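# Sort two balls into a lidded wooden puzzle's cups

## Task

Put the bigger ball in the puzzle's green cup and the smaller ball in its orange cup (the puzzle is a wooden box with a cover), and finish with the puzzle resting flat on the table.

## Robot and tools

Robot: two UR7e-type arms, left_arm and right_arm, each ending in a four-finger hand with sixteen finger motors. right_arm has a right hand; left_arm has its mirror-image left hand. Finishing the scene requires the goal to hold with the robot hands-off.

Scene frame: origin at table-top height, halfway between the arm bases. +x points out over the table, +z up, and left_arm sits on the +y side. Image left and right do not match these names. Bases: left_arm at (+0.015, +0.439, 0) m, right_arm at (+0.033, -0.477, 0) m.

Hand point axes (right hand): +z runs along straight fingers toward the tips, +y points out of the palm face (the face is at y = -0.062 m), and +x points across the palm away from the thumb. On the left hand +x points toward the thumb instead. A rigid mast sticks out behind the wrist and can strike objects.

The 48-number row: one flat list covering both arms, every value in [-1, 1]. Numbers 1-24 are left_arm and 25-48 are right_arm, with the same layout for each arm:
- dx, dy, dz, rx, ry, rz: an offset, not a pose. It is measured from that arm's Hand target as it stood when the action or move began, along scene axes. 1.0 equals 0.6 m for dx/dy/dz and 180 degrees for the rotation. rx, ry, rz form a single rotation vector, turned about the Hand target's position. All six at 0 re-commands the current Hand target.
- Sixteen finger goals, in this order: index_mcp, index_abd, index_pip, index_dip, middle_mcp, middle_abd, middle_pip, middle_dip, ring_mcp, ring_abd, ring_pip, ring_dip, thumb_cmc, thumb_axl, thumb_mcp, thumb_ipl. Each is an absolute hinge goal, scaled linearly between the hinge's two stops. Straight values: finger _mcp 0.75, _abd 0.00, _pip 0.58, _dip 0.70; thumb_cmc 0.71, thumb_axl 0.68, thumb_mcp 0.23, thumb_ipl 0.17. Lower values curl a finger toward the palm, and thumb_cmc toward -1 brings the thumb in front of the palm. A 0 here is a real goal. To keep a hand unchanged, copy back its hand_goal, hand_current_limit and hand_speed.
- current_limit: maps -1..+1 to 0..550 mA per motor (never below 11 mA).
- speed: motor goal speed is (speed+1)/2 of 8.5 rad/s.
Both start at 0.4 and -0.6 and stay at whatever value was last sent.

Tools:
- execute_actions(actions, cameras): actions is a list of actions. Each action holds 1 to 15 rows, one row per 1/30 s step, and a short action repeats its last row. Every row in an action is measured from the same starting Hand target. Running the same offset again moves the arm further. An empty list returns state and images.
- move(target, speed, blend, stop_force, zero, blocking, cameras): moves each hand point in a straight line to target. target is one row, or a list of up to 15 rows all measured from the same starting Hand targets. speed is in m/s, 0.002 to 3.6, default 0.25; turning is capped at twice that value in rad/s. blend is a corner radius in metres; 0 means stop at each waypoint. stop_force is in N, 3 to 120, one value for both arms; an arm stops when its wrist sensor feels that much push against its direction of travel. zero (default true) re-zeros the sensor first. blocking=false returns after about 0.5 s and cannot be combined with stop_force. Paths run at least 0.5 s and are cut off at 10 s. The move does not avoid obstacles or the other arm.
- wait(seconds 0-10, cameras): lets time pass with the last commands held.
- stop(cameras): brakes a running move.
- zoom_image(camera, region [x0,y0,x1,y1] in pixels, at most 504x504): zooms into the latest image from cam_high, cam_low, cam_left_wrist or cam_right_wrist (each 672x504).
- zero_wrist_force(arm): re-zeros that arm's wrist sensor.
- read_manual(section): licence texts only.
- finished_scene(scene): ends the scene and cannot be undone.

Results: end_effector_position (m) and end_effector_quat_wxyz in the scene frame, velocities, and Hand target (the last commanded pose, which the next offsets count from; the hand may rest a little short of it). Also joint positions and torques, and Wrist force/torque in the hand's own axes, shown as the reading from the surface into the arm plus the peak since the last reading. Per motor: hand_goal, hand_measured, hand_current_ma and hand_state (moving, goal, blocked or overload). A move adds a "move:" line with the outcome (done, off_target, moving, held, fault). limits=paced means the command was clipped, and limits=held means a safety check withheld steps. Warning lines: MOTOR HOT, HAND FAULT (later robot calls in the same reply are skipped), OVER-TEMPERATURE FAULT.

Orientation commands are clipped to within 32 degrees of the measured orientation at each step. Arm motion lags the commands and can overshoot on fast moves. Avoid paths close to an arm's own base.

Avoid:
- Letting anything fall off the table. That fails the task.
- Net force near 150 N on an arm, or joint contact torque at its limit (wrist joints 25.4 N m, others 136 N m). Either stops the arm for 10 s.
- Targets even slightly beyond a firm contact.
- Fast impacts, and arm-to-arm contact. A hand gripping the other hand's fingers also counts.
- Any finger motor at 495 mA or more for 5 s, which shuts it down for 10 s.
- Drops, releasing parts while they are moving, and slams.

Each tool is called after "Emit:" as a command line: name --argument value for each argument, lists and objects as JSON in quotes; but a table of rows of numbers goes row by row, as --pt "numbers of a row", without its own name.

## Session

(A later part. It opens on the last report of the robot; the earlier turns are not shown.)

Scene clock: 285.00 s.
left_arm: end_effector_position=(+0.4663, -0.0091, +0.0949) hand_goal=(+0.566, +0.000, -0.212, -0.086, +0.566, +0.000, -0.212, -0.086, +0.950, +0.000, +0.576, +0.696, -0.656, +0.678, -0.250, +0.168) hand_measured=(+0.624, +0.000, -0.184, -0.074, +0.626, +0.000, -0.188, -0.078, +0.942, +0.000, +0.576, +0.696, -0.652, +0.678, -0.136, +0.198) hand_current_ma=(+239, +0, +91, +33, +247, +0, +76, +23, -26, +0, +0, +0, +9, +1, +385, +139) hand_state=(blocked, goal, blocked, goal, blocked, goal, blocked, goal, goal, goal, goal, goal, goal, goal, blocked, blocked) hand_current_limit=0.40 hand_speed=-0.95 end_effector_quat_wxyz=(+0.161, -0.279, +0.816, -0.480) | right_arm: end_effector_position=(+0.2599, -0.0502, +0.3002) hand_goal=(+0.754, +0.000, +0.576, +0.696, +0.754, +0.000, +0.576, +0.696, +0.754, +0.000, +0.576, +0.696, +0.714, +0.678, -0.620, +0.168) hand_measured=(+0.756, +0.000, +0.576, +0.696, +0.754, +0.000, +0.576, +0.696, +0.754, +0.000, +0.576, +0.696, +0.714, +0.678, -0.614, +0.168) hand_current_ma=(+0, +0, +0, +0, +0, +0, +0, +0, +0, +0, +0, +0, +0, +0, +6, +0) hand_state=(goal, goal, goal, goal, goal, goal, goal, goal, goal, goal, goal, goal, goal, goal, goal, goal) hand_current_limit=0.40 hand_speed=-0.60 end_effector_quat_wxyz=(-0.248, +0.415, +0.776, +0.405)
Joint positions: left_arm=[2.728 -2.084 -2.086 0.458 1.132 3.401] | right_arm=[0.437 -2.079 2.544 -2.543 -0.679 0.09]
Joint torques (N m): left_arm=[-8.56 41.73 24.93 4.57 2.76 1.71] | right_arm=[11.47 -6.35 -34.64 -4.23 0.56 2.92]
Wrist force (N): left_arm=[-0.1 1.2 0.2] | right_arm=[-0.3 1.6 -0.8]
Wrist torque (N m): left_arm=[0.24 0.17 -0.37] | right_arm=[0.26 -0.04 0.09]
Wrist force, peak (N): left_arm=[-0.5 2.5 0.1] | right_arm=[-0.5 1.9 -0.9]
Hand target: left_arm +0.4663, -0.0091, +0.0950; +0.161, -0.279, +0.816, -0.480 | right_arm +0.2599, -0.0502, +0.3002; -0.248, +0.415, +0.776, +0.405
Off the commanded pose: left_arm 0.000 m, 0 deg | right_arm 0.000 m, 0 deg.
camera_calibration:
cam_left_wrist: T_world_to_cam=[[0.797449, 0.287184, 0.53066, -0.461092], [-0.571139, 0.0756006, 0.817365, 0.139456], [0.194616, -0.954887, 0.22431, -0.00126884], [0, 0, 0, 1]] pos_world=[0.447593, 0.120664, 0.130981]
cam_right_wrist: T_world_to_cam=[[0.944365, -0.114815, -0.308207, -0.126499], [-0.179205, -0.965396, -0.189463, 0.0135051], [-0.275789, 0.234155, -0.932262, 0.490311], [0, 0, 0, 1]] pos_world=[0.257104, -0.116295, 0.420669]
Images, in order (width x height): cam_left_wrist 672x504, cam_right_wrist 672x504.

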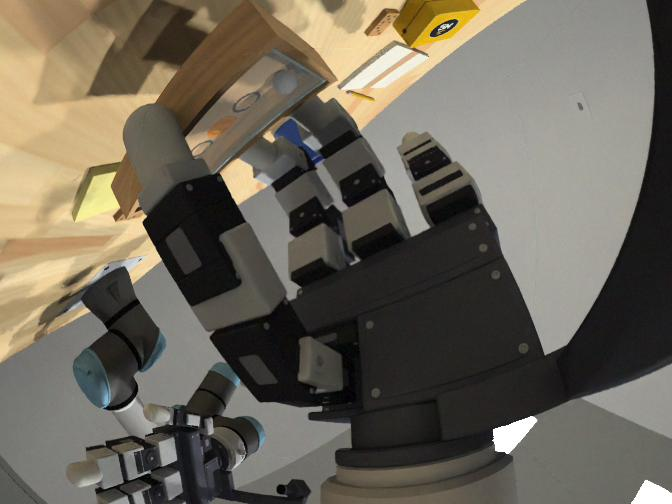

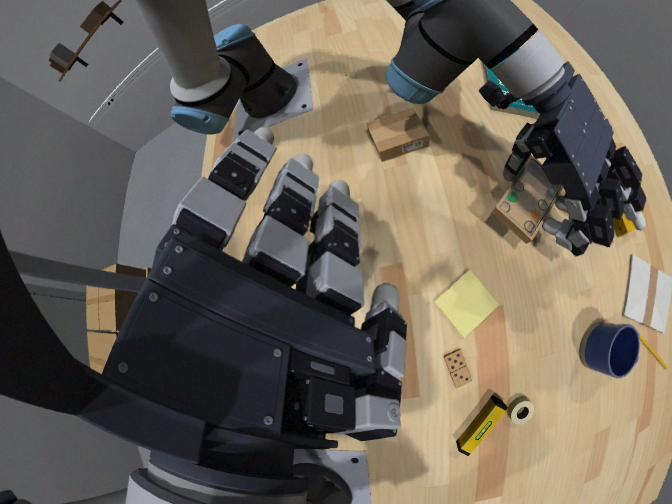

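Emit:
execute_actions --actions '[[[0,0,0,-0.00866,-0.00669,0,0.565,0,-0.212,-0.087,0.565,0,-0.212,-0.087,0.95,0,0.576,0.696,-0.657,0.678,-0.25,0.168,0.4,-0.95,0,0,0,0,0,0,0.754,0,0.576,0.696,0.754,0,0.576,0.696,0.754,0,0.576,0.696,0.714,0.678,-0.62,0.168,0.4,-0.6],[0,0,0,-0.01453,-0.01263,0,0.565,0,-0.212,-0.087,0.565,0,-0.212,-0.087,0.95,0,0.576,0.696,-0.657,0.678,-0.25,0.168,0.4,-0.95,0,0,0,0,0,0,0.754,0,0.576,0.696,0.754,0,0.576,0.696,0.754,0,0.576,0.696,0.714,0.678,-0.62,0.168,0.4,-0.6],[0,0,0,-0.01426,-0.02359,0,0.565,0,-0.212,-0.087,0.565,0,-0.212,-0.087,0.95,0,0.576,0.696,-0.657,0.678,-0.25,0.168,0.4,-0.95,0,0,0,0,0,0,0.754,0,0.576,0.696,0.754,0,0.576,0.696,0.754,0,0.576,0.696,0.714,0.678,-0.62,0.168,0.4,-0.6],[0,0,0,-0.01332,-0.03172,0,0.565,0,-0.212,-0.087,0.565,0,-0.212,-0.087,0.95,0,0.576,0.696,-0.657,0.678,-0.25,0.168,0.4,-0.95,0,0,0,0,0,0,0.754,0,0.576,0.696,0.754,0,0.576,0.696,0.754,0,0.576,0.696,0.714,0.678,-0.62,0.168,0.4,-0.6],[0,0,0,-0.01107,-0.03699,0,0.565,0,-0.212,-0.087,0.565,0,-0.212,-0.087,0.95,0,0.576,0.696,-0.657,0.678,-0.25,0.168,0.4,-0.95,0,0,0,0,0,0,0.754,0,0.576,0.696,0.754,0,0.576,0.696,0.754,0,0.576,0.696,0.714,0.678,-0.62,0.168,0.4,-0.6],[0,0,0,-0.00775,-0.03892,0,0.565,0,-0.212,-0.087,0.565,0,-0.212,-0.087,0.95,0,0.576,0.696,-0.657,0.678,-0.25,0.168,0.4,-0.95,0,0,0,0,0,0,0.754,0,0.576,0.696,0.754,0,0.576,0.696,0.754,0,0.576,0.696,0.714,0.678,-0.62,0.168,0.4,-0.6],[0,0,0,-0.00367,-0.03731,0,0.565,0,-0.212,-0.087,0.565,0,-0.212,-0.087,0.95,0,0.576,0.696,-0.657,0.678,-0.25,0.168,0.4,-0.95,0,0,0,0,0,0,0.754,0,0.576,0.696,0.754,0,0.576,0.696,0.754,0,0.576,0.696,0.714,0.678,-0.62,0.168,0.4,-0.6],[0,0,0,0.00073,-0.03237,0,0.565,0,-0.212,-0.087,0.565,0,-0.212,-0.087,0.95,0,0.576,0.696,-0.657,0.678,-0.25,0.168,0.4,-0.95,0,0,0,0,0,0,0.754,0,0.576,0.696,0.754,0,0.576,0.696,0.754,0,0.576,0.696,0.714,0.678,-0.62,0.168,0.4,-0.6],[0,0,0,0.00511,-0.02449,0,0.565,0,-0.212,-0.087,0.565,0,-0.212,-0.087,0.95,0,0.576,0.696,-0.657,0.678,-0.25,0.168,0.4,-0.95,0,0,0,0,0,0,0.754,0,0.576,0.696,0.754,0,0.576,0.696,0.754,0,0.576,0.696,0.714,0.678,-0.62,0.168,0.4,-0.6],[0,0,0,0.00891,-0.01453,0,0.565,0,-0.212,-0.087,0.565,0,-0.212,-0.087,0.95,0,0.576,0.696,-0.657,0.678,-0.25,0.168,0.4,-0.95,0,0,0,0,0,0,0.754,0,0.576,0.696,0.754,0,0.576,0.696,0.754,0,0.576,0.696,0.714,0.678,-0.62,0.168,0.4,-0.6],[0,0,0,0.01184,-0.00342,0,0.565,0,-0.212,-0.087,0.565,0,-0.212,-0.087,0.95,0,0.576,0.696,-0.657,0.678,-0.25,0.168,0.4,-0.95,0,0,0,0,0,0,0.754,0,0.576,0.696,0.754,0,0.576,0.696,0.754,0,0.576,0.696,0.714,0.678,-0.62,0.168,0.4,-0.6],[0,0,0,0.01367,0.00776,0,0.565,0,-0.212,-0.087,0.565,0,-0.212,-0.087,0.95,0,0.576,0.696,-0.657,0.678,-0.25,0.168,0.4,-0.95,0,0,0,0,0,0,0.754,0,0.576,0.696,0.754,0,0.576,0.696,0.754,0,0.576,0.696,0.714,0.678,-0.62,0.168,0.4,-0.6],[0,0,0,0.01408,0.01784,0,0.565,0,-0.212,-0.087,0.565,0,-0.212,-0.087,0.95,0,0.576,0.696,-0.657,0.678,-0.25,0.168,0.4,-0.95,0,0,0,0,0,0,0.754,0,0.576,0.696,0.754,0,0.576,0.696,0.754,0,0.576,0.696,0.714,0.678,-0.62,0.168,0.4,-0.6],[0,0,0,0.01314,0.02596,0,0.565,0,-0.212,-0.087,0.565,0,-0.212,-0.087,0.95,0,0.576,0.696,-0.657,0.678,-0.25,0.168,0.4,-0.95,0,0,0,0,0,0,0.754,0,0.576,0.696,0.754,0,0.576,0.696,0.754,0,0.576,0.696,0.714,0.678,-0.62,0.168,0.4,-0.6],[0,0,0,0.01089,0.03123,0,0.565,0,-0.212,-0.087,0.565,0,-0.212,-0.087,0.95,0,0.576,0.696,-0.657,0.678,-0.25,0.168,0.4,-0.95,0,0,0,0,0,0,0.754,0,0.576,0.696,0.754,0,0.576,0.696,0.754,0,0.576,0.696,0.714,0.678,-0.62,0.168,0.4,-0.6]],[[0,0,0,-0.00332,0.00193,0,0.565,0,-0.212,-0.087,0.565,0,-0.212,-0.087,0.95,0,0.576,0.696,-0.657,0.678,-0.25,0.168,0.4,-0.95,0,0,0,0,0,0,0.754,0,0.576,0.696,0.754,0,0.576,0.696,0.754,0,0.576,0.696,0.714,0.678,-0.62,0.168,0.4,-0.6],[0,0,0,-0.00741,0.00031,0,0.565,0,-0.212,-0.087,0.565,0,-0.212,-0.087,0.95,0,0.576,0.696,-0.657,0.678,-0.25,0.168,0.4,-0.95,0,0,0,0,0,0,0.754,0,0.576,0.696,0.754,0,0.576,0.696,0.754,0,0.576,0.696,0.714,0.678,-0.62,0.168,0.4,-0.6],[0,0,0,-0.01179,-0.00463,0,0.565,0,-0.212,-0.087,0.565,0,-0.212,-0.087,0.95,0,0.576,0.696,-0.657,0.678,-0.25,0.168,0.4,-0.95,0,0,0,0,0,0,0.754,0,0.576,0.696,0.754,0,0.576,0.696,0.754,0,0.576,0.696,0.714,0.678,-0.62,0.168,0.4,-0.6],[0,0,0,-0.01617,-0.0125,0,0.565,0,-0.212,-0.087,0.565,0,-0.212,-0.087,0.95,0,0.576,0.696,-0.657,0.678,-0.25,0.168,0.4,-0.95,0,0,0,0,0,0,0.754,0,0.576,0.696,0.754,0,0.576,0.696,0.754,0,0.576,0.696,0.714,0.678,-0.62,0.168,0.4,-0.6],[0,0,0,-0.01998,-0.02247,0,0.565,0,-0.212,-0.087,0.565,0,-0.212,-0.087,0.95,0,0.576,0.696,-0.657,0.678,-0.25,0.168,0.4,-0.95,0,0,0,0,0,0,0.754,0,0.576,0.696,0.754,0,0.576,0.696,0.754,0,0.576,0.696,0.714,0.678,-0.62,0.168,0.4,-0.6],[0,0,0,-0.0179,-0.02971,0,0.565,0,-0.212,-0.087,0.565,0,-0.212,-0.087,0.95,0,0.576,0.696,-0.657,0.678,-0.25,0.168,0.4,-0.95,0,0,0,0,0,0,0.754,0,0.576,0.696,0.754,0,0.576,0.696,0.754,0,0.576,0.696,0.714,0.678,-0.62,0.168,0.4,-0.6],[0,0,0,-0.01318,-0.03581,0,0.565,0,-0.212,-0.087,0.565,0,-0.212,-0.087,0.95,0,0.576,0.696,-0.657,0.678,-0.25,0.168,0.4,-0.95,0,0,0,0,0,0,0.754,0,0.576,0.696,0.754,0,0.576,0.696,0.754,0,0.576,0.696,0.714,0.678,-0.62,0.168,0.4,-0.6]]]' --cameras '["cam_right_wrist","cam_left_wrist"]'

Emit:
zoom_image --camera "cam_right_wrist" --region '[485, 145, 575, 245]'

Emit:
wait --seconds 0.5 --cameras '["cam_right_wrist"]'

Emit:
zoom_image --camera "cam_right_wrist" --region '[485, 145, 575, 245]'

Scene clock: 330.00 s.
left_arm: end_effector_position=(+0.4663, -0.0092, +0.0950) hand_goal=(+0.566, +0.000, -0.212, -0.086, +0.566, +0.000, -0.212, -0.086, +0.950, +0.000, +0.576, +0.696, -0.656, +0.678, -0.250, +0.168) hand_measured=(+0.624, +0.000, -0.184, -0.074, +0.626, +0.000, -0.188, -0.078, +0.940, +0.000, +0.576, +0.696, -0.652, +0.678, -0.136, +0.198) hand_current_ma=(+238, +0, +91, +33, +245, +0, +77, +23, -28, +0, +0, +0, +10, +2, +385, +141) hand_state=(blocked, goal, blocked, goal, blocked, goal, blocked, goal, goal, goal, goal, goal, goal, goal, blocked, blocked) hand_current_limit=0.40 hand_speed=-0.95 end_effector_quat_wxyz=(+0.165, -0.276, +0.813, -0.485) | right_arm: end_effector_position=(+0.2599, -0.0502, +0.3002) hand_goal=(+0.754, +0.000, +0.576, +0.696, +0.754, +0.000, +0.576, +0.696, +0.754, +0.000, +0.576, +0.696, +0.714, +0.678, -0.620, +0.168) hand_measured=(+0.756, +0.000, +0.576, +0.696, +0.754, +0.000, +0.576, +0.696, +0.754, +0.000, +0.576, +0.696, +0.714, +0.678, -0.614, +0.168) hand_current_ma=(+0, +0, +0, +0, +0, +0, +0, +0, +0, +0, +0, +0, +0, +0, +6, +0) hand_state=(goal, goal, goal, goal, goal, goal, goal, goal, goal, goal, goal, goal, goal, goal, goal, goal) hand_current_limit=0.40 hand_speed=-0.60 end_effector_quat_wxyz=(-0.248, +0.415, +0.776, +0.405)
Joint positions: left_arm=[2.728 -2.088 -2.091 0.484 1.131 3.401] | right_arm=[0.437 -2.079 2.544 -2.543 -0.679 0.09]
Joint torques (N m): left_arm=[5.23 41.88 14.8 4.53 0.19 0.62] | right_arm=[11.56 -6.24 -34.61 -4.36 0.69 2.71]
Wrist force (N): left_arm=[0.0 1.3 0.1] | right_arm=[-0.4 1.4 -0.7]
Wrist torque (N m): left_arm=[0.27 0.15 -0.14] | right_arm=[0.22 -0.02 0.07]
Wrist force, peak (N): left_arm=[1.0 1.9 -0.5] | right_arm=[-0.6 1.9 -0.7]
Hand target: left_arm +0.4663, -0.0091, +0.0950; +0.166, -0.276, +0.813, -0.485 | right_arm +0.2599, -0.0502, +0.3002; -0.248, +0.415, +0.776, +0.405
Off the commanded pose: left_arm 0.000 m, 0 deg | right_arm 0.000 m, 0 deg.
camera_calibration:
cam_left_wrist: T_world_to_cam=[[0.789887, 0.290971, 0.539829, -0.458296], [-0.582687, 0.0816599, 0.808583, 0.145712], [0.191192, -0.953241, 0.234047, -0.000637076], [0, 0, 0, 1]] pos_world=[0.447028, 0.120845, 0.12973]
cam_right_wrist: T_world_to_cam=[[0.944365, -0.114815, -0.308207, -0.126499], [-0.179205, -0.965396, -0.189463, 0.0135051], [-0.275789, 0.234155, -0.932262, 0.490311], [0, 0, 0, 1]] pos_world=[0.257104, -0.116295, 0.420669]
Images, in order (width x height): cam_left_wrist 672x504, cam_right_wrist 672x504.

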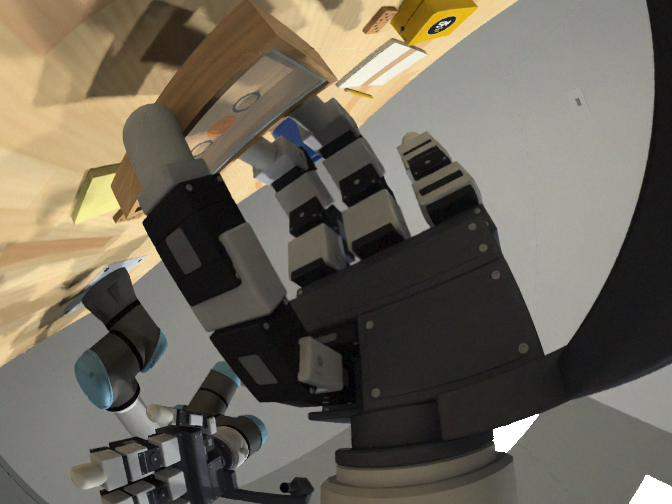

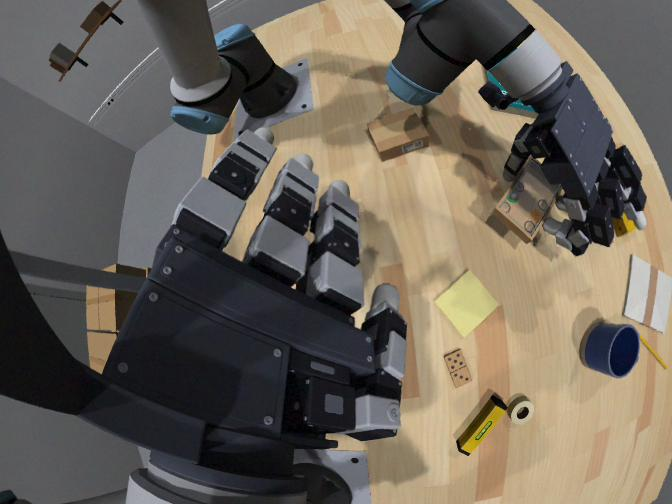

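Scaled by 5.040 from the camera's 672x504 image, which has a finer 960x720 frame.

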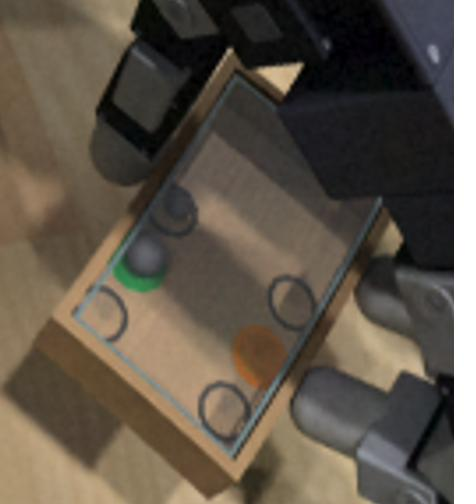

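Scene clock: 330.50 s.
left_arm: end_effector_position=(+0.4663, -0.0092, +0.0950) hand_goal=(+0.566, +0.000, -0.212, -0.086, +0.566, +0.000, -0.212, -0.086, +0.950, +0.000, +0.576, +0.696, -0.656, +0.678, -0.250, +0.168) hand_measured=(+0.624, +0.000, -0.184, -0.074, +0.626, +0.000, -0.188, -0.078, +0.940, +0.000, +0.576, +0.696, -0.652, +0.678, -0.136, +0.198) hand_current_ma=(+238, +0, +91, +33, +245, +0, +77, +23, -28, +0, +0, +0, +10, +2, +385, +141) hand_state=(blocked, goal, blocked, goal, blocked, goal, blocked, goal, goal, goal, goal, goal, goal, goal, blocked, blocked) hand_current_limit=0.40 hand_speed=-0.95 end_effector_quat_wxyz=(+0.166, -0.276, +0.813, -0.485) | right_arm: end_effector_position=(+0.2599, -0.0502, +0.3002) hand_goal=(+0.754, +0.000, +0.576, +0.696, +0.754, +0.000, +0.576, +0.696, +0.754, +0.000, +0.576, +0.696, +0.714, +0.678, -0.620, +0.168) hand_measured=(+0.756, +0.000, +0.576, +0.696, +0.754, +0.000, +0.576, +0.696, +0.754, +0.000, +0.576, +0.696, +0.714, +0.678, -0.614, +0.168) hand_current_ma=(+0, +0, +0, +0, +0, +0, +0, +0, +0, +0, +0, +0, +0, +0, +6, +0) hand_state=(goal, goal, goal, goal, goal, goal, goal, goal, goal, goal, goal, goal, goal, goal, goal, goal) hand_current_limit=0.40 hand_speed=-0.60 end_effector_quat_wxyz=(-0.248, +0.415, +0.776, +0.405)
Joint positions: left_arm=[2.728 -2.088 -2.091 0.484 1.131 3.401] | right_arm=[0.437 -2.079 2.544 -2.543 -0.679 0.09]
Joint torques (N m): left_arm=[6.96 41.14 4.68 4.62 2.61 1.46] | right_arm=[11.38 -5.7 -34.2 -4.31 0.66 2.93]
Wrist force (N): left_arm=[-0.1 1.0 0.1] | right_arm=[-0.3 1.8 -0.7]
Wrist torque (N m): left_arm=[0.23 0.16 -0.17] | right_arm=[0.27 -0.04 0.10]
Wrist force, peak (N): left_arm=[-0.2 1.3 0.2] | right_arm=[-0.5 1.8 -0.8]
Hand target: left_arm +0.4663, -0.0091, +0.0950; +0.166, -0.276, +0.813, -0.485 | right_arm +0.2599, -0.0502, +0.3002; -0.248, +0.415, +0.776, +0.405
Off the commanded pose: left_arm 0.000 m, 0 deg | right_arm 0.000 m, 0 deg.
wait: 0.50 s; at rest by 0.17 s
camera_calibration:
cam_right_wrist: T_world_to_cam=[[0.944365, -0.114815, -0.308207, -0.126499], [-0.179205, -0.965396, -0.189463, 0.0135051], [-0.275789, 0.234155, -0.932262, 0.490311], [0, 0, 0, 1]] pos_world=[0.257104, -0.116295, 0.420669]
Images, in order (width x height): cam_right_wrist 672x504.

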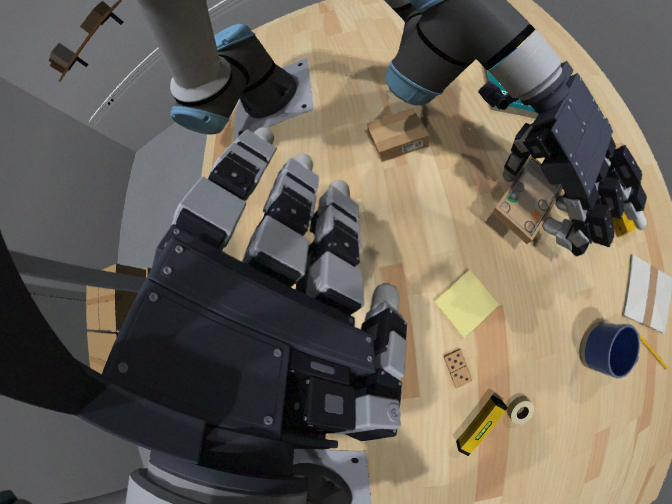

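Scaled by 5.040 from the camera's 672x504 image, which has a finer 960x720 frame.

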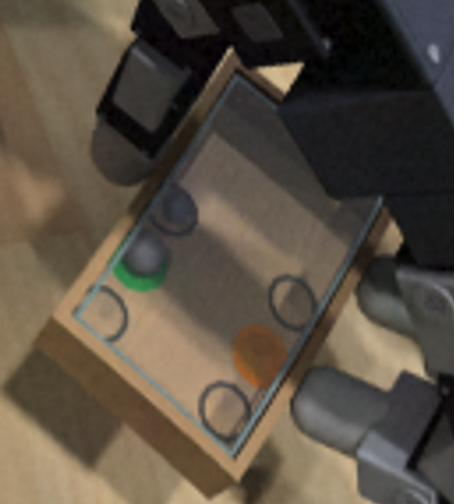

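Emit:
execute_actions --actions '[]' --cameras '["cam_right_wrist"]'

Emit:
zoom_image --camera "cam_right_wrist" --region '[485, 145, 575, 245]'

Scene clock: 344.83 s.
left_arm: end_effector_position=(+0.4663, -0.0091, +0.0950) hand_goal=(+0.566, +0.000, -0.212, -0.086, +0.566, +0.000, -0.212, -0.086, +0.950, +0.000, +0.576, +0.696, -0.656, +0.678, -0.250, +0.168) hand_measured=(+0.624, +0.000, -0.184, -0.074, +0.626, +0.000, -0.188, -0.078, +0.940, +0.000, +0.576, +0.696, -0.652, +0.678, -0.136, +0.198) hand_current_ma=(+238, +0, +91, +33, +245, +0, +77, +23, -28, +0, +0, +0, +10, +2, +385, +141) hand_state=(blocked, goal, blocked, goal, blocked, goal, blocked, goal, goal, goal, goal, goal, goal, goal, blocked, blocked) hand_current_limit=0.40 hand_speed=-0.95 end_effector_quat_wxyz=(+0.166, -0.276, +0.813, -0.485) | right_arm: end_effector_position=(+0.2599, -0.0502, +0.3002) hand_goal=(+0.754, +0.000, +0.576, +0.696, +0.754, +0.000, +0.576, +0.696, +0.754, +0.000, +0.576, +0.696, +0.714, +0.678, -0.620, +0.168) hand_measured=(+0.756, +0.000, +0.576, +0.696, +0.754, +0.000, +0.576, +0.696, +0.754, +0.000, +0.576, +0.696, +0.714, +0.678, -0.614, +0.168) hand_current_ma=(+0, +0, +0, +0, +0, +0, +0, +0, +0, +0, +0, +0, +0, +0, +6, +0) hand_state=(goal, goal, goal, goal, goal, goal, goal, goal, goal, goal, goal, goal, goal, goal, goal, goal) hand_current_limit=0.40 hand_speed=-0.60 end_effector_quat_wxyz=(-0.248, +0.415, +0.776, +0.405)
Joint positions: left_arm=[2.728 -2.088 -2.091 0.484 1.131 3.401] | right_arm=[0.437 -2.079 2.544 -2.543 -0.679 0.09]
Joint velocities: within noise
Joint torques (N m): left_arm=[11.06 41.27 2.2 4.52 2.49 1.44] | right_arm=[11.03 -6.13 -34.93 -4.23 0.64 2.82]
Wrist force (N): left_arm=[0.0 0.8 0.3] | right_arm=[-0.5 1.7 -0.7]
Wrist torque (N m): left_arm=[0.18 0.15 -0.16] | right_arm=[0.26 -0.03 0.08]
Wrist force, peak (N): left_arm=[0.0 1.4 0.5] | right_arm=[-0.5 1.9 -0.8]
Hand target: left_arm +0.4663, -0.0091, +0.0950; +0.166, -0.276, +0.813, -0.485 | right_arm +0.2599, -0.0502, +0.3002; -0.248, +0.415, +0.776, +0.405
Off the commanded pose: left_arm 0.000 m, 0 deg | right_arm 0.000 m, 0 deg.
camera_calibration:
cam_right_wrist: T_world_to_cam=[[0.944365, -0.114815, -0.308207, -0.126499], [-0.179205, -0.965396, -0.189463, 0.0135051], [-0.275789, 0.234155, -0.932262, 0.490311], [0, 0, 0, 1]] pos_world=[0.257104, -0.116295, 0.420669]
Images, in order (width x height): cam_right_wrist 672x504.

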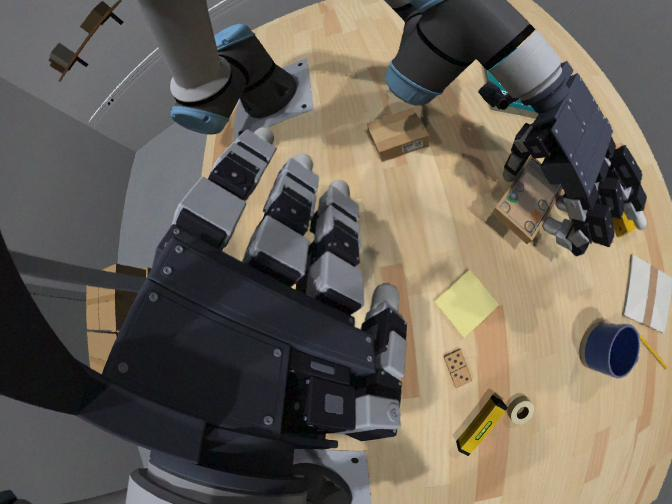

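Scaled by 5.040 from the camera's 672x504 image, which has a finer 960x720 frame.

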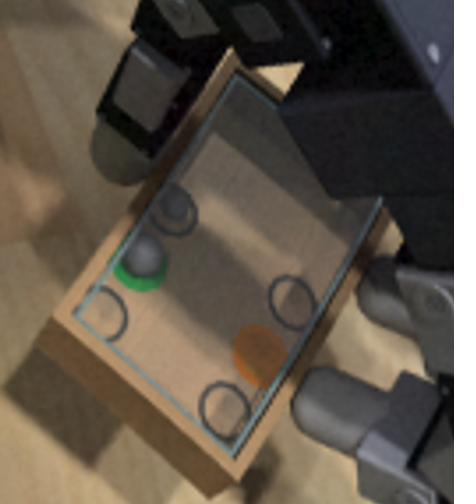

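Emit:
move --pt "0 0 0 -0.05035 0.03353 0 0.565 0 -0.212 -0.087 0.565 0 -0.212 -0.087 0.95 0 0.576 0.696 -0.657 0.678 -0.25 0.168 0.4 -0.95 0 0 0 0 0 0 0.754 0 0.576 0.696 0.754 0 0.576 0.696 0.754 0 0.576 0.696 0.714 0.678 -0.62 0.168 0.4 -0.6" --pt "0 0 0 -0.01437 -0.00394 0 0.565 0 -0.212 -0.087 0.565 0 -0.212 -0.087 0.95 0 0.576 0.696 -0.657 0.678 -0.25 0.168 0.4 -0.95 0 0 0 0 0 0 0.754 0 0.576 0.696 0.754 0 0.576 0.696 0.754 0 0.576 0.696 0.714 0.678 -0.62 0.168 0.4 -0.6" --speed 0.15 --cameras '["cam_right_wrist"]'

Emit:
zoom_image --camera "cam_right_wrist" --region '[485, 145, 575, 245]'

Scene clock: 362.17 s.
left_arm: end_effector_position=(+0.4662, -0.0092, +0.0950) hand_goal=(+0.566, +0.000, -0.212, -0.086, +0.566, +0.000, -0.212, -0.086, +0.950, +0.000, +0.576, +0.696, -0.656, +0.678, -0.250, +0.168) hand_measured=(+0.624, +0.000, -0.184, -0.074, +0.626, +0.000, -0.188, -0.078, +0.940, +0.000, +0.576, +0.696, -0.652, +0.678, -0.136, +0.198) hand_current_ma=(+237, +0, +91, +33, +245, +0, +77, +23, -28, +0, +0, +0, +10, +2, +385, +141) hand_state=(blocked, goal, blocked, goal, blocked, goal, blocked, goal, goal, goal, goal, goal, goal, goal, blocked, blocked) hand_current_limit=0.40 hand_speed=-0.95 end_effector_quat_wxyz=(+0.164, -0.277, +0.801, -0.505) | right_arm: end_effector_position=(+0.2599, -0.0502, +0.3002) hand_goal=(+0.754, +0.000, +0.576, +0.696, +0.754, +0.000, +0.576, +0.696, +0.754, +0.000, +0.576, +0.696, +0.714, +0.678, -0.620, +0.168) hand_measured=(+0.756, +0.000, +0.576, +0.696, +0.754, +0.000, +0.576, +0.696, +0.754, +0.000, +0.576, +0.696, +0.714, +0.678, -0.614, +0.168) hand_current_ma=(+0, +0, +0, +0, +0, +0, +0, +0, +0, +0, +0, +0, +0, +0, +6, +0) hand_state=(goal, goal, goal, goal, goal, goal, goal, goal, goal, goal, goal, goal, goal, goal, goal, goal) hand_current_limit=0.40 hand_speed=-0.60 end_effector_quat_wxyz=(-0.248, +0.415, +0.776, +0.405)
Joint positions: left_arm=[2.742 -2.106 -2.103 0.555 1.1 3.374] | right_arm=[0.437 -2.079 2.544 -2.543 -0.679 0.09]
Joint torques (N m): left_arm=[11.54 25.02 15.93 2.69 -2.37 -1.03] | right_arm=[11.45 -5.98 -34.89 -4.25 0.69 2.83]
Wrist force (N): left_arm=[-0.2 0.9 0.3] | right_arm=[-0.6 1.8 -0.7]
Wrist torque (N m): left_arm=[0.21 0.17 -0.14] | right_arm=[0.27 0.00 0.07]
Wrist force, peak (N): left_arm=[-0.5 1.4 0.4] | right_arm=[-0.6 1.9 -0.7]
Hand target: left_arm +0.4663, -0.0091, +0.0950; +0.164, -0.277, +0.801, -0.505 | right_arm +0.2599, -0.0502, +0.3002; -0.248, +0.415, +0.776, +0.405
Off the commanded pose: left_arm 0.000 m, 0 deg | right_arm 0.000 m, 0 deg.
move: done
camera_calibration:
cam_right_wrist: T_world_to_cam=[[0.944365, -0.114815, -0.308207, -0.126499], [-0.179205, -0.965396, -0.189463, 0.0135051], [-0.275789, 0.234155, -0.932262, 0.490311], [0, 0, 0, 1]] pos_world=[0.257104, -0.116295, 0.420669]
Images, in order (width x height): cam_right_wrist 672x504.

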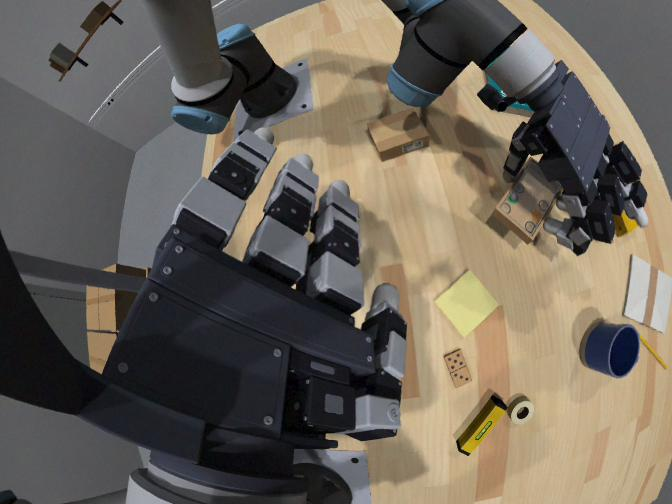

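Scaled by 5.040 from the camera's 672x504 image, which has a finer 960x720 frame.

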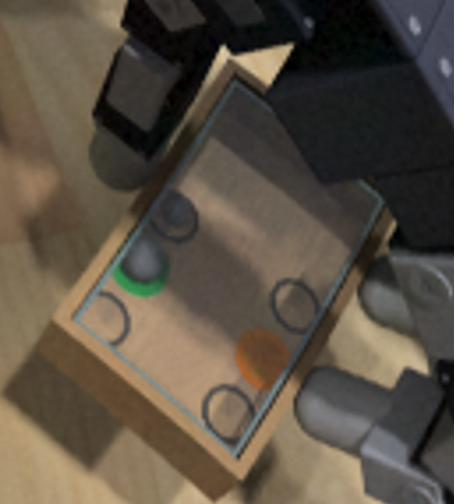

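Emit:
zoom_image --camera "cam_right_wrist" --region '[500, 175, 535, 215]'

Scaled by 12.600 from the camera's 672x504 image, which has a finer 960x720 frame.

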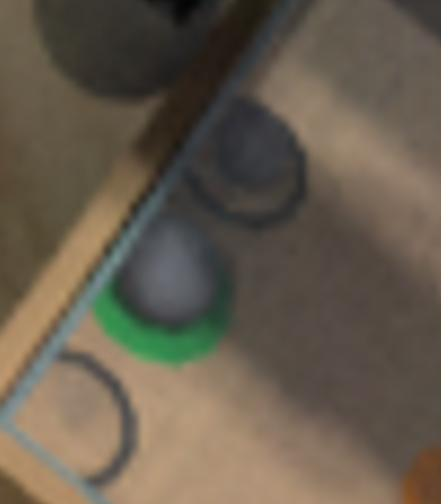

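Emit:
move --target '[0,0,0,-0.05715,0.03305,0,0.565,0,-0.212,-0.087,0.565,0,-0.212,-0.087,0.95,0,0.576,0.696,-0.657,0.678,-0.25,0.168,0.4,-0.95,0,0,0,0,0,0,0.754,0,0.576,0.696,0.754,0,0.576,0.696,0.754,0,0.576,0.696,0.714,0.678,-0.62,0.168,0.4,-0.6]' --speed 0.15 --cameras '["cam_right_wrist"]'

Emit:
zoom_image --camera "cam_right_wrist" --region '[485, 145, 575, 245]'

Scene clock: 392.93 s.
left_arm: end_effector_position=(+0.4664, -0.0091, +0.0949) hand_goal=(+0.566, +0.000, -0.212, -0.086, +0.566, +0.000, -0.212, -0.086, +0.950, +0.000, +0.576, +0.696, -0.656, +0.678, -0.250, +0.168) hand_measured=(+0.624, +0.000, -0.184, -0.074, +0.626, +0.000, -0.188, -0.078, +0.940, +0.000, +0.576, +0.696, -0.652, +0.678, -0.136, +0.198) hand_current_ma=(+237, +0, +91, +33, +245, +0, +77, +23, -28, +0, +0, +0, +10, +2, +385, +142) hand_state=(blocked, goal, blocked, goal, blocked, goal, blocked, goal, goal, goal, goal, goal, goal, goal, blocked, blocked) hand_current_limit=0.40 hand_speed=-0.95 end_effector_quat_wxyz=(+0.097, -0.316, +0.760, -0.559) | right_arm: end_effector_position=(+0.2599, -0.0502, +0.3002) hand_goal=(+0.754, +0.000, +0.576, +0.696, +0.754, +0.000, +0.576, +0.696, +0.754, +0.000, +0.576, +0.696, +0.714, +0.678, -0.620, +0.168) hand_measured=(+0.756, +0.000, +0.576, +0.696, +0.754, +0.000, +0.576, +0.696, +0.754, +0.000, +0.576, +0.696, +0.714, +0.678, -0.614, +0.168) hand_current_ma=(+0, +0, +0, +0, +0, +0, +0, +0, +0, +0, +0, +0, +0, +0, +6, +0) hand_state=(goal, goal, goal, goal, goal, goal, goal, goal, goal, goal, goal, goal, goal, goal, goal, goal) hand_current_limit=0.40 hand_speed=-0.60 end_effector_quat_wxyz=(-0.248, +0.415, +0.776, +0.405)
Joint positions: left_arm=[2.817 -2.167 -2.103 0.671 0.938 3.202] | right_arm=[0.437 -2.079 2.544 -2.543 -0.679 0.09]
Joint torques (N m): left_arm=[-8.75 41.72 15.88 0.19 1.88 -0.02] | right_arm=[11.33 -6.43 -34.23 -4.33 0.74 2.87]
Wrist force (N): left_arm=[-0.1 1.3 0.3] | right_arm=[-0.5 1.7 -0.8]
Wrist torque (N m): left_arm=[0.27 0.18 -0.37] | right_arm=[0.27 -0.02 0.08]
Wrist force, peak (N): left_arm=[-0.2 1.4 0.3] | right_arm=[-0.5 1.9 -0.8]
Hand target: left_arm +0.4663, -0.0091, +0.0950; +0.097, -0.316, +0.760, -0.559 | right_arm +0.2599, -0.0502, +0.3002; -0.248, +0.415, +0.776, +0.405
Off the commanded pose: left_arm 0.000 m, 0 deg | right_arm 0.000 m, 0 deg.
move: done
camera_calibration:
cam_right_wrist: T_world_to_cam=[[0.944365, -0.114815, -0.308207, -0.126499], [-0.179205, -0.965396, -0.189463, 0.0135051], [-0.275789, 0.234155, -0.932262, 0.490311], [0, 0, 0, 1]] pos_world=[0.257104, -0.116295, 0.420669]
Images, in order (width x height): cam_right_wrist 672x504.

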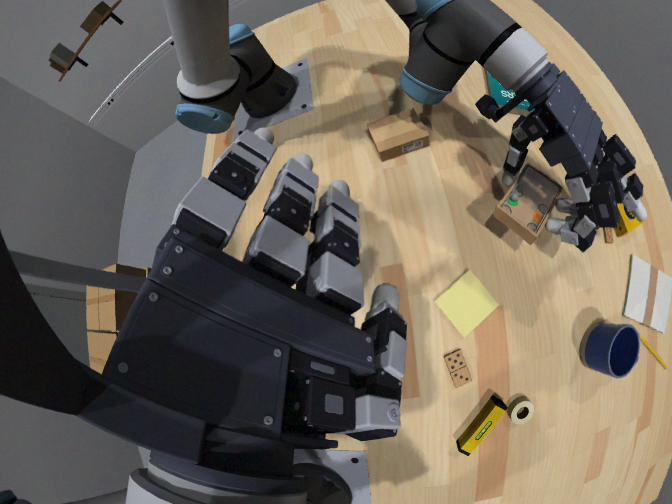

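Scaled by 5.040 from the camera's 672x504 image, which has a finer 960x720 frame.

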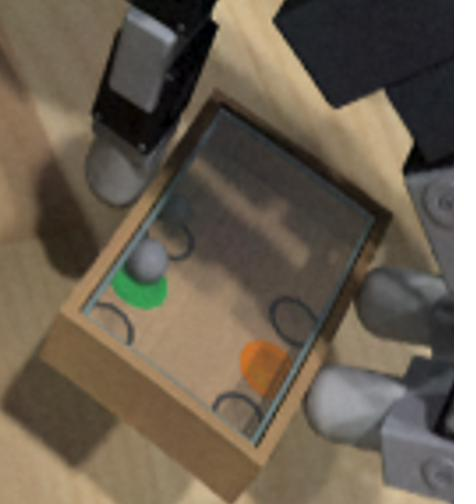

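Emit:
zoom_image --camera "cam_right_wrist" --region '[500, 175, 535, 215]'

Scaled by 12.600 from the camera's 672x504 image, which has a finer 960x720 frame.

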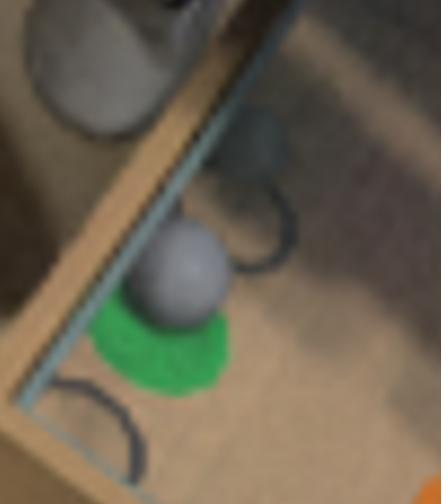

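Emit:
move --target '[0,0,0,-0.0034,0.0044,0,0.565,0,-0.212,-0.087,0.565,0,-0.212,-0.087,0.95,0,0.576,0.696,-0.657,0.678,-0.25,0.168,0.4,-0.95,0,0,0,0,0,0,0.754,0,0.576,0.696,0.754,0,0.576,0.696,0.754,0,0.576,0.696,0.714,0.678,-0.62,0.168,0.4,-0.6]' --speed 0.15 --cameras '["cam_right_wrist"]'

Emit:
zoom_image --camera "cam_right_wrist" --region '[495, 165, 545, 225]'

Scene clock: 402.77 s.
left_arm: end_effector_position=(+0.4663, -0.0092, +0.0950) hand_goal=(+0.566, +0.000, -0.212, -0.086, +0.566, +0.000, -0.212, -0.086, +0.950, +0.000, +0.576, +0.696, -0.656, +0.678, -0.250, +0.168) hand_measured=(+0.624, +0.000, -0.184, -0.074, +0.626, +0.000, -0.188, -0.078, +0.940, +0.000, +0.576, +0.696, -0.652, +0.678, -0.136, +0.198) hand_current_ma=(+236, +0, +91, +33, +245, +0, +77, +23, -28, +0, +0, +0, +10, +2, +385, +142) hand_state=(blocked, goal, blocked, goal, blocked, goal, blocked, goal, goal, goal, goal, goal, goal, goal, blocked, blocked) hand_current_limit=0.40 hand_speed=-0.95 end_effector_quat_wxyz=(+0.090, -0.320, +0.758, -0.561) | right_arm: end_effector_position=(+0.2599, -0.0502, +0.3002) hand_goal=(+0.754, +0.000, +0.576, +0.696, +0.754, +0.000, +0.576, +0.696, +0.754, +0.000, +0.576, +0.696, +0.714, +0.678, -0.620, +0.168) hand_measured=(+0.756, +0.000, +0.576, +0.696, +0.754, +0.000, +0.576, +0.696, +0.754, +0.000, +0.576, +0.696, +0.714, +0.678, -0.614, +0.168) hand_current_ma=(+0, +0, +0, +0, +0, +0, +0, +0, +0, +0, +0, +0, +0, +0, +6, +0) hand_state=(goal, goal, goal, goal, goal, goal, goal, goal, goal, goal, goal, goal, goal, goal, goal, goal) hand_current_limit=0.40 hand_speed=-0.60 end_effector_quat_wxyz=(-0.248, +0.415, +0.776, +0.405)
Joint positions: left_arm=[2.822 -2.17 -2.101 0.671 0.927 3.189] | right_arm=[0.437 -2.079 2.544 -2.543 -0.679 0.09]
Joint torques (N m): left_arm=[6.59 28.67 22.17 -0.1 -0.93 0.48] | right_arm=[11.02 -5.85 -34.31 -4.3 0.75 2.76]
Wrist force (N): left_arm=[0.0 1.4 0.3] | right_arm=[-0.6 1.6 -0.8]
Wrist torque (N m): left_arm=[0.27 0.16 -0.15] | right_arm=[0.26 0.01 0.07]
Wrist force, peak (N): left_arm=[-0.1 1.5 0.2] | right_arm=[-0.4 2.0 -0.8]
Hand target: left_arm +0.4663, -0.0091, +0.0950; +0.090, -0.320, +0.758, -0.561 | right_arm +0.2599, -0.0502, +0.3002; -0.248, +0.415, +0.776, +0.405
Off the commanded pose: left_arm 0.000 m, 0 deg | right_arm 0.000 m, 0 deg.
move: done
camera_calibration:
cam_right_wrist: T_world_to_cam=[[0.944365, -0.114815, -0.308207, -0.126499], [-0.179205, -0.965396, -0.189463, 0.0135051], [-0.275789, 0.234155, -0.932262, 0.490311], [0, 0, 0, 1]] pos_world=[0.257104, -0.116295, 0.420669]
Images, in order (width x height): cam_right_wrist 672x504.

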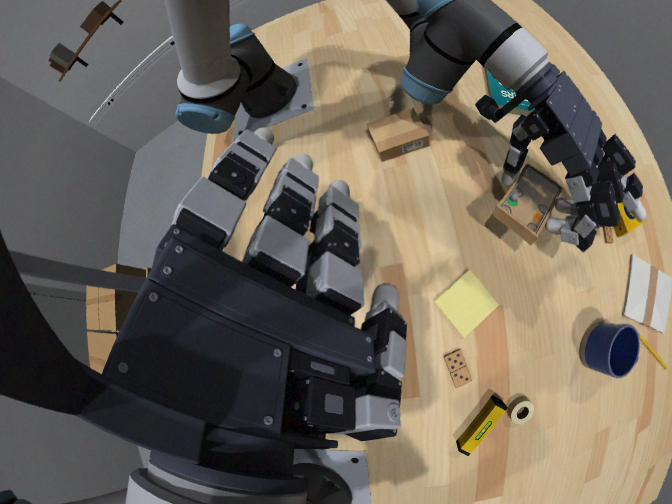

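Scaled by 8.400 from the camera's 672x504 image, which has a finer 960x720 frame.

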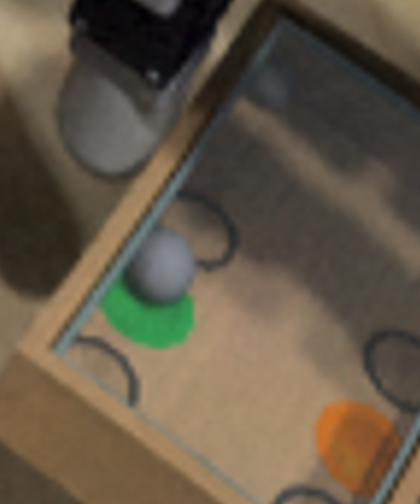

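Emit:
move --target '[0,0,0,0.07283,-0.0315,-0.0011,0.565,0,-0.212,-0.087,0.565,0,-0.212,-0.087,0.95,0,0.576,0.696,-0.657,0.678,-0.25,0.168,0.4,-0.95,0,0,0,0,0,0,0.754,0,0.576,0.696,0.754,0,0.576,0.696,0.754,0,0.576,0.696,0.714,0.678,-0.62,0.168,0.4,-0.6]' --speed 0.15 --cameras '["cam_right_wrist"]'

Emit:
zoom_image --camera "cam_right_wrist" --region '[495, 155, 555, 225]'

Scene clock: 424.77 s.
left_arm: end_effector_position=(+0.4663, -0.0092, +0.0951) hand_goal=(+0.566, +0.000, -0.212, -0.086, +0.566, +0.000, -0.212, -0.086, +0.950, +0.000, +0.576, +0.696, -0.656, +0.678, -0.250, +0.168) hand_measured=(+0.624, +0.000, -0.184, -0.074, +0.626, +0.000, -0.188, -0.078, +0.940, +0.000, +0.576, +0.696, -0.652, +0.678, -0.136, +0.198) hand_current_ma=(+235, +0, +91, +33, +245, +0, +77, +23, -28, +0, +0, +0, +9, +2, +385, +143) hand_state=(blocked, goal, blocked, goal, blocked, goal, blocked, goal, goal, goal, goal, goal, goal, goal, blocked, blocked) hand_current_limit=0.40 hand_speed=-0.95 end_effector_quat_wxyz=(+0.163, -0.279, +0.812, -0.486) | right_arm: end_effector_position=(+0.2599, -0.0502, +0.3002) hand_goal=(+0.754, +0.000, +0.576, +0.696, +0.754, +0.000, +0.576, +0.696, +0.754, +0.000, +0.576, +0.696, +0.714, +0.678, -0.620, +0.168) hand_measured=(+0.756, +0.000, +0.576, +0.696, +0.754, +0.000, +0.576, +0.696, +0.754, +0.000, +0.576, +0.696, +0.714, +0.678, -0.614, +0.168) hand_current_ma=(+0, +0, +0, +0, +0, +0, +0, +0, +0, +0, +0, +0, +0, +0, +6, +0) hand_state=(goal, goal, goal, goal, goal, goal, goal, goal, goal, goal, goal, goal, goal, goal, goal, goal) hand_current_limit=0.40 hand_speed=-0.60 end_effector_quat_wxyz=(-0.248, +0.415, +0.776, +0.405)
Joint positions: left_arm=[2.731 -2.089 -2.091 0.485 1.125 3.394] | right_arm=[0.437 -2.079 2.544 -2.543 -0.679 0.09]
Joint torques (N m): left_arm=[10.7 24.38 4.59 3.8 -2.02 -0.96] | right_arm=[10.84 -6.17 -34.01 -4.27 0.95 2.73]
Wrist force (N): left_arm=[-0.1 1.0 0.2] | right_arm=[-0.6 1.6 -0.7]
Wrist torque (N m): left_arm=[0.22 0.17 -0.15] | right_arm=[0.25 0.00 0.07]
Wrist force, peak (N): left_arm=[-0.1 1.6 0.1] | right_arm=[-0.5 1.8 -0.9]
Hand target: left_arm +0.4663, -0.0091, +0.0950; +0.163, -0.279, +0.812, -0.486 | right_arm +0.2599, -0.0502, +0.3002; -0.248, +0.415, +0.776, +0.405
Off the commanded pose: left_arm 0.000 m, 0 deg | right_arm 0.000 m, 0 deg.
move: done
camera_calibration:
cam_right_wrist: T_world_to_cam=[[0.944365, -0.114815, -0.308207, -0.126499], [-0.179205, -0.965396, -0.189463, 0.0135051], [-0.275789, 0.234155, -0.932262, 0.490311], [0, 0, 0, 1]] pos_world=[0.257104, -0.116295, 0.420669]
Images, in order (width x height): cam_right_wrist 672x504.

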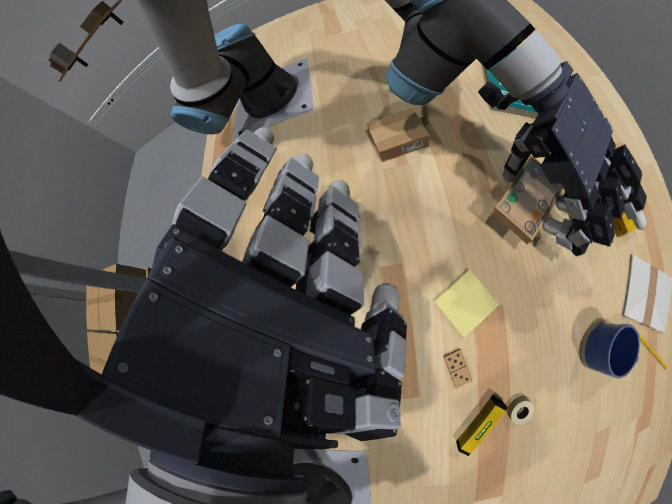

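Scaled by 7.200 from the camera's 672x504 image, which has a finer 960x720 frame.

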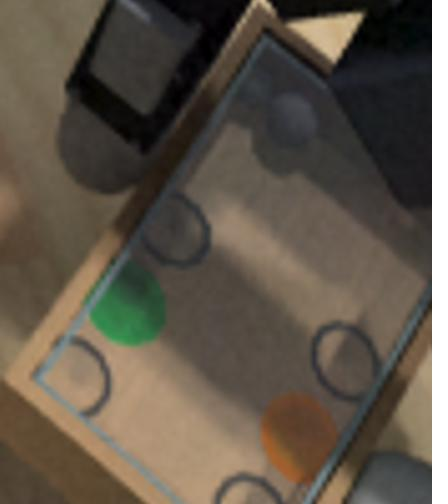

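Emit:
zoom_image --camera "cam_right_wrist" --region '[515, 153, 550, 193]'

Scaled by 12.600 from the camera's 672x504 image, which has a finer 960x720 frame.

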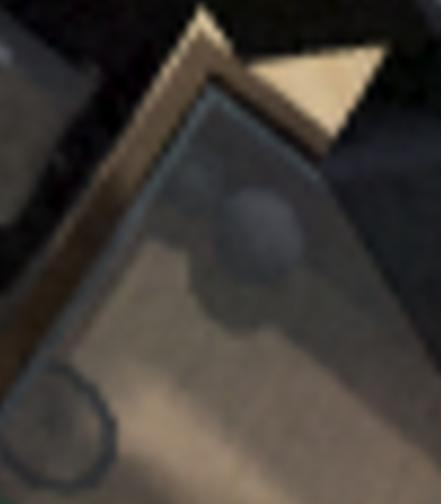

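Emit:
execute_actions --actions '[[[0,0,0,0.00677,-0.0034,0,0.565,0,-0.212,-0.087,0.565,0,-0.212,-0.087,0.95,0,0.576,0.696,-0.657,0.678,-0.25,0.168,0.4,-0.95,0,0,0,0,0,0,0.754,0,0.576,0.696,0.754,0,0.576,0.696,0.754,0,0.576,0.696,0.714,0.678,-0.62,0.168,0.4,-0.6]],[[0,0,0,0,0,0,0.565,0,-0.212,-0.087,0.565,0,-0.212,-0.087,0.95,0,0.576,0.696,-0.657,0.678,-0.25,0.168,0.4,-0.95,0,0,0,0,0,0,0.754,0,0.576,0.696,0.754,0,0.576,0.696,0.754,0,0.576,0.696,0.714,0.678,-0.62,0.168,0.4,-0.6]],[[0,0,0,-0.01348,0.0159,0,0.565,0,-0.212,-0.087,0.565,0,-0.212,-0.087,0.95,0,0.576,0.696,-0.657,0.678,-0.25,0.168,0.4,-0.95,0,0,0,0,0,0,0.754,0,0.576,0.696,0.754,0,0.576,0.696,0.754,0,0.576,0.696,0.714,0.678,-0.62,0.168,0.4,-0.6]],[[0,0,0,0,0,0,0.565,0,-0.212,-0.087,0.565,0,-0.212,-0.087,0.95,0,0.576,0.696,-0.657,0.678,-0.25,0.168,0.4,-0.95,0,0,0,0,0,0,0.754,0,0.576,0.696,0.754,0,0.576,0.696,0.754,0,0.576,0.696,0.714,0.678,-0.62,0.168,0.4,-0.6]],[[0,0,0,0.01772,-0.00385,0,0.565,0,-0.212,-0.087,0.565,0,-0.212,-0.087,0.95,0,0.576,0.696,-0.657,0.678,-0.25,0.168,0.4,-0.95,0,0,0,0,0,0,0.754,0,0.576,0.696,0.754,0,0.576,0.696,0.754,0,0.576,0.696,0.714,0.678,-0.62,0.168,0.4,-0.6]],[[0,0,0,0,0,0,0.565,0,-0.212,-0.087,0.565,0,-0.212,-0.087,0.95,0,0.576,0.696,-0.657,0.678,-0.25,0.168,0.4,-0.95,0,0,0,0,0,0,0.754,0,0.576,0.696,0.754,0,0.576,0.696,0.754,0,0.576,0.696,0.714,0.678,-0.62,0.168,0.4,-0.6]],[[0,0,0,0,0,0,0.565,0,-0.212,-0.087,0.565,0,-0.212,-0.087,0.95,0,0.576,0.696,-0.657,0.678,-0.25,0.168,0.4,-0.95,0,0,0,0,0,0,0.754,0,0.576,0.696,0.754,0,0.576,0.696,0.754,0,0.576,0.696,0.714,0.678,-0.62,0.168,0.4,-0.6]],[[0,0,0,-0.00659,-0.0051,0,0.565,0,-0.212,-0.087,0.565,0,-0.212,-0.087,0.95,0,0.576,0.696,-0.657,0.678,-0.25,0.168,0.4,-0.95,0,0,0,0,0,0,0.754,0,0.576,0.696,0.754,0,0.576,0.696,0.754,0,0.576,0.696,0.714,0.678,-0.62,0.168,0.4,-0.6]]]' --cameras '["cam_right_wrist"]'

Emit:
zoom_image --camera "cam_right_wrist" --region '[495, 150, 565, 240]'

Scene clock: 537.50 s.
left_arm: end_effector_position=(+0.4663, -0.0091, +0.0949) hand_goal=(+0.566, +0.000, -0.212, -0.086, +0.566, +0.000, -0.212, -0.086, +0.950, +0.000, +0.576, +0.696, -0.656, +0.678, -0.250, +0.168) hand_measured=(+0.624, +0.000, -0.184, -0.074, +0.626, +0.000, -0.188, -0.078, +0.940, +0.000, +0.576, +0.696, -0.652, +0.678, -0.136, +0.198) hand_current_ma=(+235, +0, +92, +33, +244, +0, +77, +23, -28, +0, -1, +0, +9, +2, +385, +143) hand_state=(blocked, goal, blocked, goal, blocked, goal, blocked, goal, goal, goal, goal, goal, goal, goal, blocked, blocked) hand_current_limit=0.40 hand_speed=-0.95 end_effector_quat_wxyz=(+0.160, -0.280, +0.816, -0.479) | right_arm: end_effector_position=(+0.2599, -0.0502, +0.3002) hand_goal=(+0.754, +0.000, +0.576, +0.696, +0.754, +0.000, +0.576, +0.696, +0.754, +0.000, +0.576, +0.696, +0.714, +0.678, -0.620, +0.168) hand_measured=(+0.756, +0.000, +0.576, +0.696, +0.754, +0.000, +0.576, +0.696, +0.754, +0.000, +0.576, +0.696, +0.714, +0.678, -0.614, +0.168) hand_current_ma=(+0, +0, +0, +0, +0, +0, +0, +0, +0, +0, +0, +0, +0, +0, +6, +0) hand_state=(goal, goal, goal, goal, goal, goal, goal, goal, goal, goal, goal, goal, goal, goal, goal, goal) hand_current_limit=0.40 hand_speed=-0.60 end_effector_quat_wxyz=(-0.248, +0.415, +0.776, +0.405)
Joint positions: left_arm=[2.727 -2.083 -2.085 0.455 1.133 3.399] | right_arm=[0.437 -2.079 2.544 -2.543 -0.679 0.09]
Joint torques (N m): left_arm=[-8.97 41.61 25.54 4.46 2.52 1.52] | right_arm=[10.76 -5.57 -34.14 -4.35 0.99 2.75]
Wrist force (N): left_arm=[0.1 1.0 0.3] | right_arm=[-0.5 1.6 -0.9]
Wrist torque (N m): left_arm=[0.22 0.15 -0.32] | right_arm=[0.26 0.00 0.07]
Wrist force, peak (N): left_arm=[-1.4 3.4 0.2] | right_arm=[-0.8 1.8 -0.8]
Hand target: left_arm +0.4663, -0.0091, +0.0950; +0.160, -0.280, +0.816, -0.479 | right_arm +0.2599, -0.0502, +0.3002; -0.248, +0.415, +0.776, +0.405
Off the commanded pose: left_arm 0.000 m, 0 deg | right_arm 0.000 m, 0 deg.
camera_calibration:
cam_right_wrist: T_world_to_cam=[[0.944365, -0.114815, -0.308207, -0.126499], [-0.179205, -0.965396, -0.189463, 0.0135051], [-0.275789, 0.234155, -0.932262, 0.490311], [0, 0, 0, 1]] pos_world=[0.257104, -0.116295, 0.420669]
Images, in order (width x height): cam_right_wrist 672x504.

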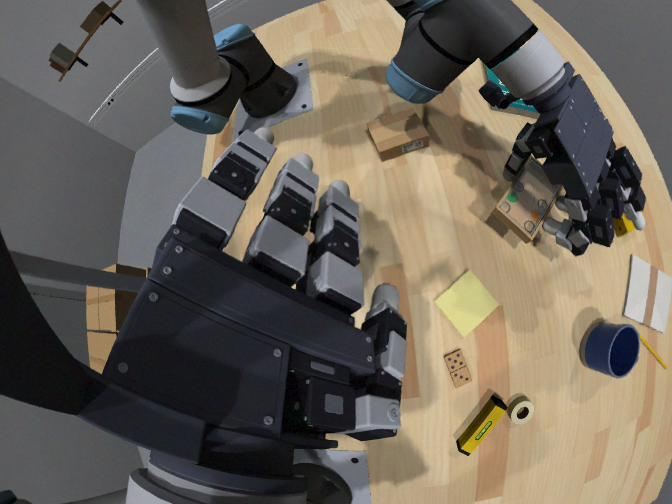

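Scaled by 5.600 from the camera's 672x504 image, which has a finer 960x720 frame.

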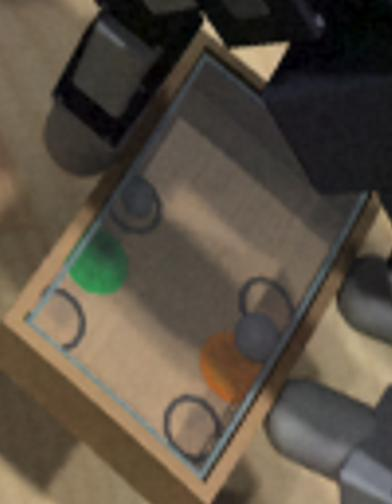

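Emit:
execute_actions --actions '[]' --cameras '["cam_left_wrist"]'

Emit:
zoom_image --camera "cam_left_wrist" --region '[110, 0, 350, 220]'

Scene clock: 540.43 s.
left_arm: end_effector_position=(+0.4663, -0.0091, +0.0950) hand_goal=(+0.566, +0.000, -0.212, -0.086, +0.566, +0.000, -0.212, -0.086, +0.950, +0.000, +0.576, +0.696, -0.656, +0.678, -0.250, +0.168) hand_measured=(+0.624, +0.000, -0.184, -0.074, +0.626, +0.000, -0.188, -0.078, +0.940, +0.000, +0.576, +0.696, -0.652, +0.678, -0.136, +0.198) hand_current_ma=(+235, +0, +92, +33, +244, +0, +77, +23, -28, +0, -1, +0, +9, +2, +385, +143) hand_state=(blocked, goal, blocked, goal, blocked, goal, blocked, goal, goal, goal, goal, goal, goal, goal, blocked, blocked) hand_current_limit=0.40 hand_speed=-0.95 end_effector_quat_wxyz=(+0.160, -0.280, +0.816, -0.479) | right_arm: end_effector_position=(+0.2599, -0.0502, +0.3002) hand_goal=(+0.754, +0.000, +0.576, +0.696, +0.754, +0.000, +0.576, +0.696, +0.754, +0.000, +0.576, +0.696, +0.714, +0.678, -0.620, +0.168) hand_measured=(+0.756, +0.000, +0.576, +0.696, +0.754, +0.000, +0.576, +0.696, +0.754, +0.000, +0.576, +0.696, +0.714, +0.678, -0.614, +0.168) hand_current_ma=(+0, +0, +0, +0, +0, +0, +0, +0, +0, +0, +0, +0, +0, +0, +6, +0) hand_state=(goal, goal, goal, goal, goal, goal, goal, goal, goal, goal, goal, goal, goal, goal, goal, goal) hand_current_limit=0.40 hand_speed=-0.60 end_effector_quat_wxyz=(-0.248, +0.415, +0.776, +0.405)
Joint positions: left_arm=[2.727 -2.083 -2.085 0.455 1.133 3.399] | right_arm=[0.437 -2.079 2.544 -2.543 -0.679 0.09]
Joint velocities: within noise
Joint torques (N m): left_arm=[-8.51 41.62 24.68 4.55 2.31 1.28] | right_arm=[10.53 -5.83 -33.9 -4.32 1.07 2.74]
Wrist force (N): left_arm=[0.0 1.2 0.3] | right_arm=[-0.5 1.6 -0.8]
Wrist torque (N m): left_arm=[0.23 0.15 -0.33] | right_arm=[0.26 -0.01 0.07]
Wrist force, peak (N): left_arm=[-0.2 1.4 0.2] | right_arm=[-0.6 1.8 -0.9]
Hand target: left_arm +0.4663, -0.0091, +0.0950; +0.160, -0.280, +0.816, -0.479 | right_arm +0.2599, -0.0502, +0.3002; -0.248, +0.415, +0.776, +0.405
Off the commanded pose: left_arm 0.000 m, 0 deg | right_arm 0.000 m, 0 deg.
camera_calibration:
cam_left_wrist: T_world_to_cam=[[0.798401, 0.28876, 0.528368, -0.461264], [-0.568903, 0.0743103, 0.81904, 0.138207], [0.197243, -0.954513, 0.223606, -0.00246565], [0, 0, 0, 1]] pos_world=[0.447386, 0.120571, 0.131071]
Images, in order (width x height): cam_left_wrist 672x504.

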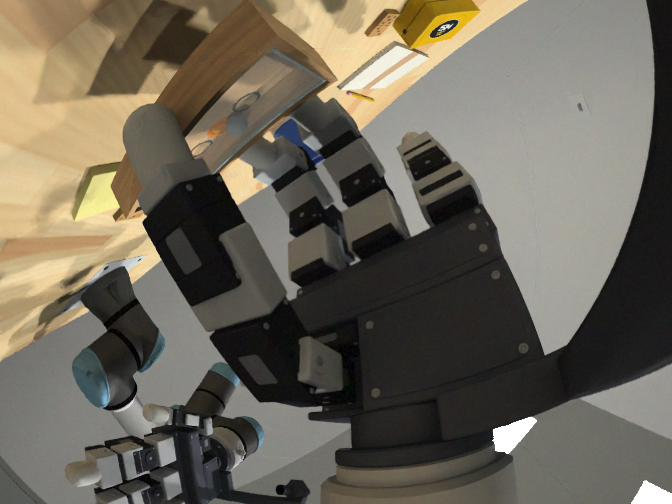

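Scaled by 2.100 from the camera's 672x504 image, which has a finer 960x720 frame.

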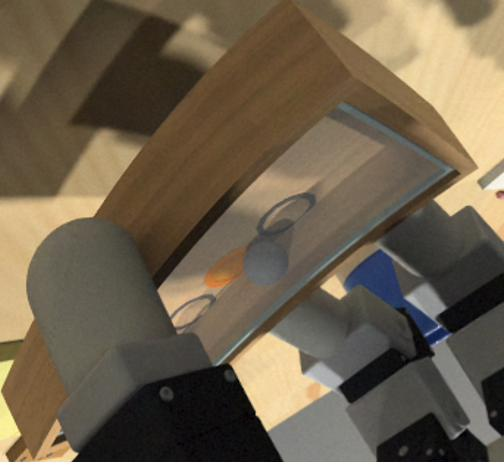

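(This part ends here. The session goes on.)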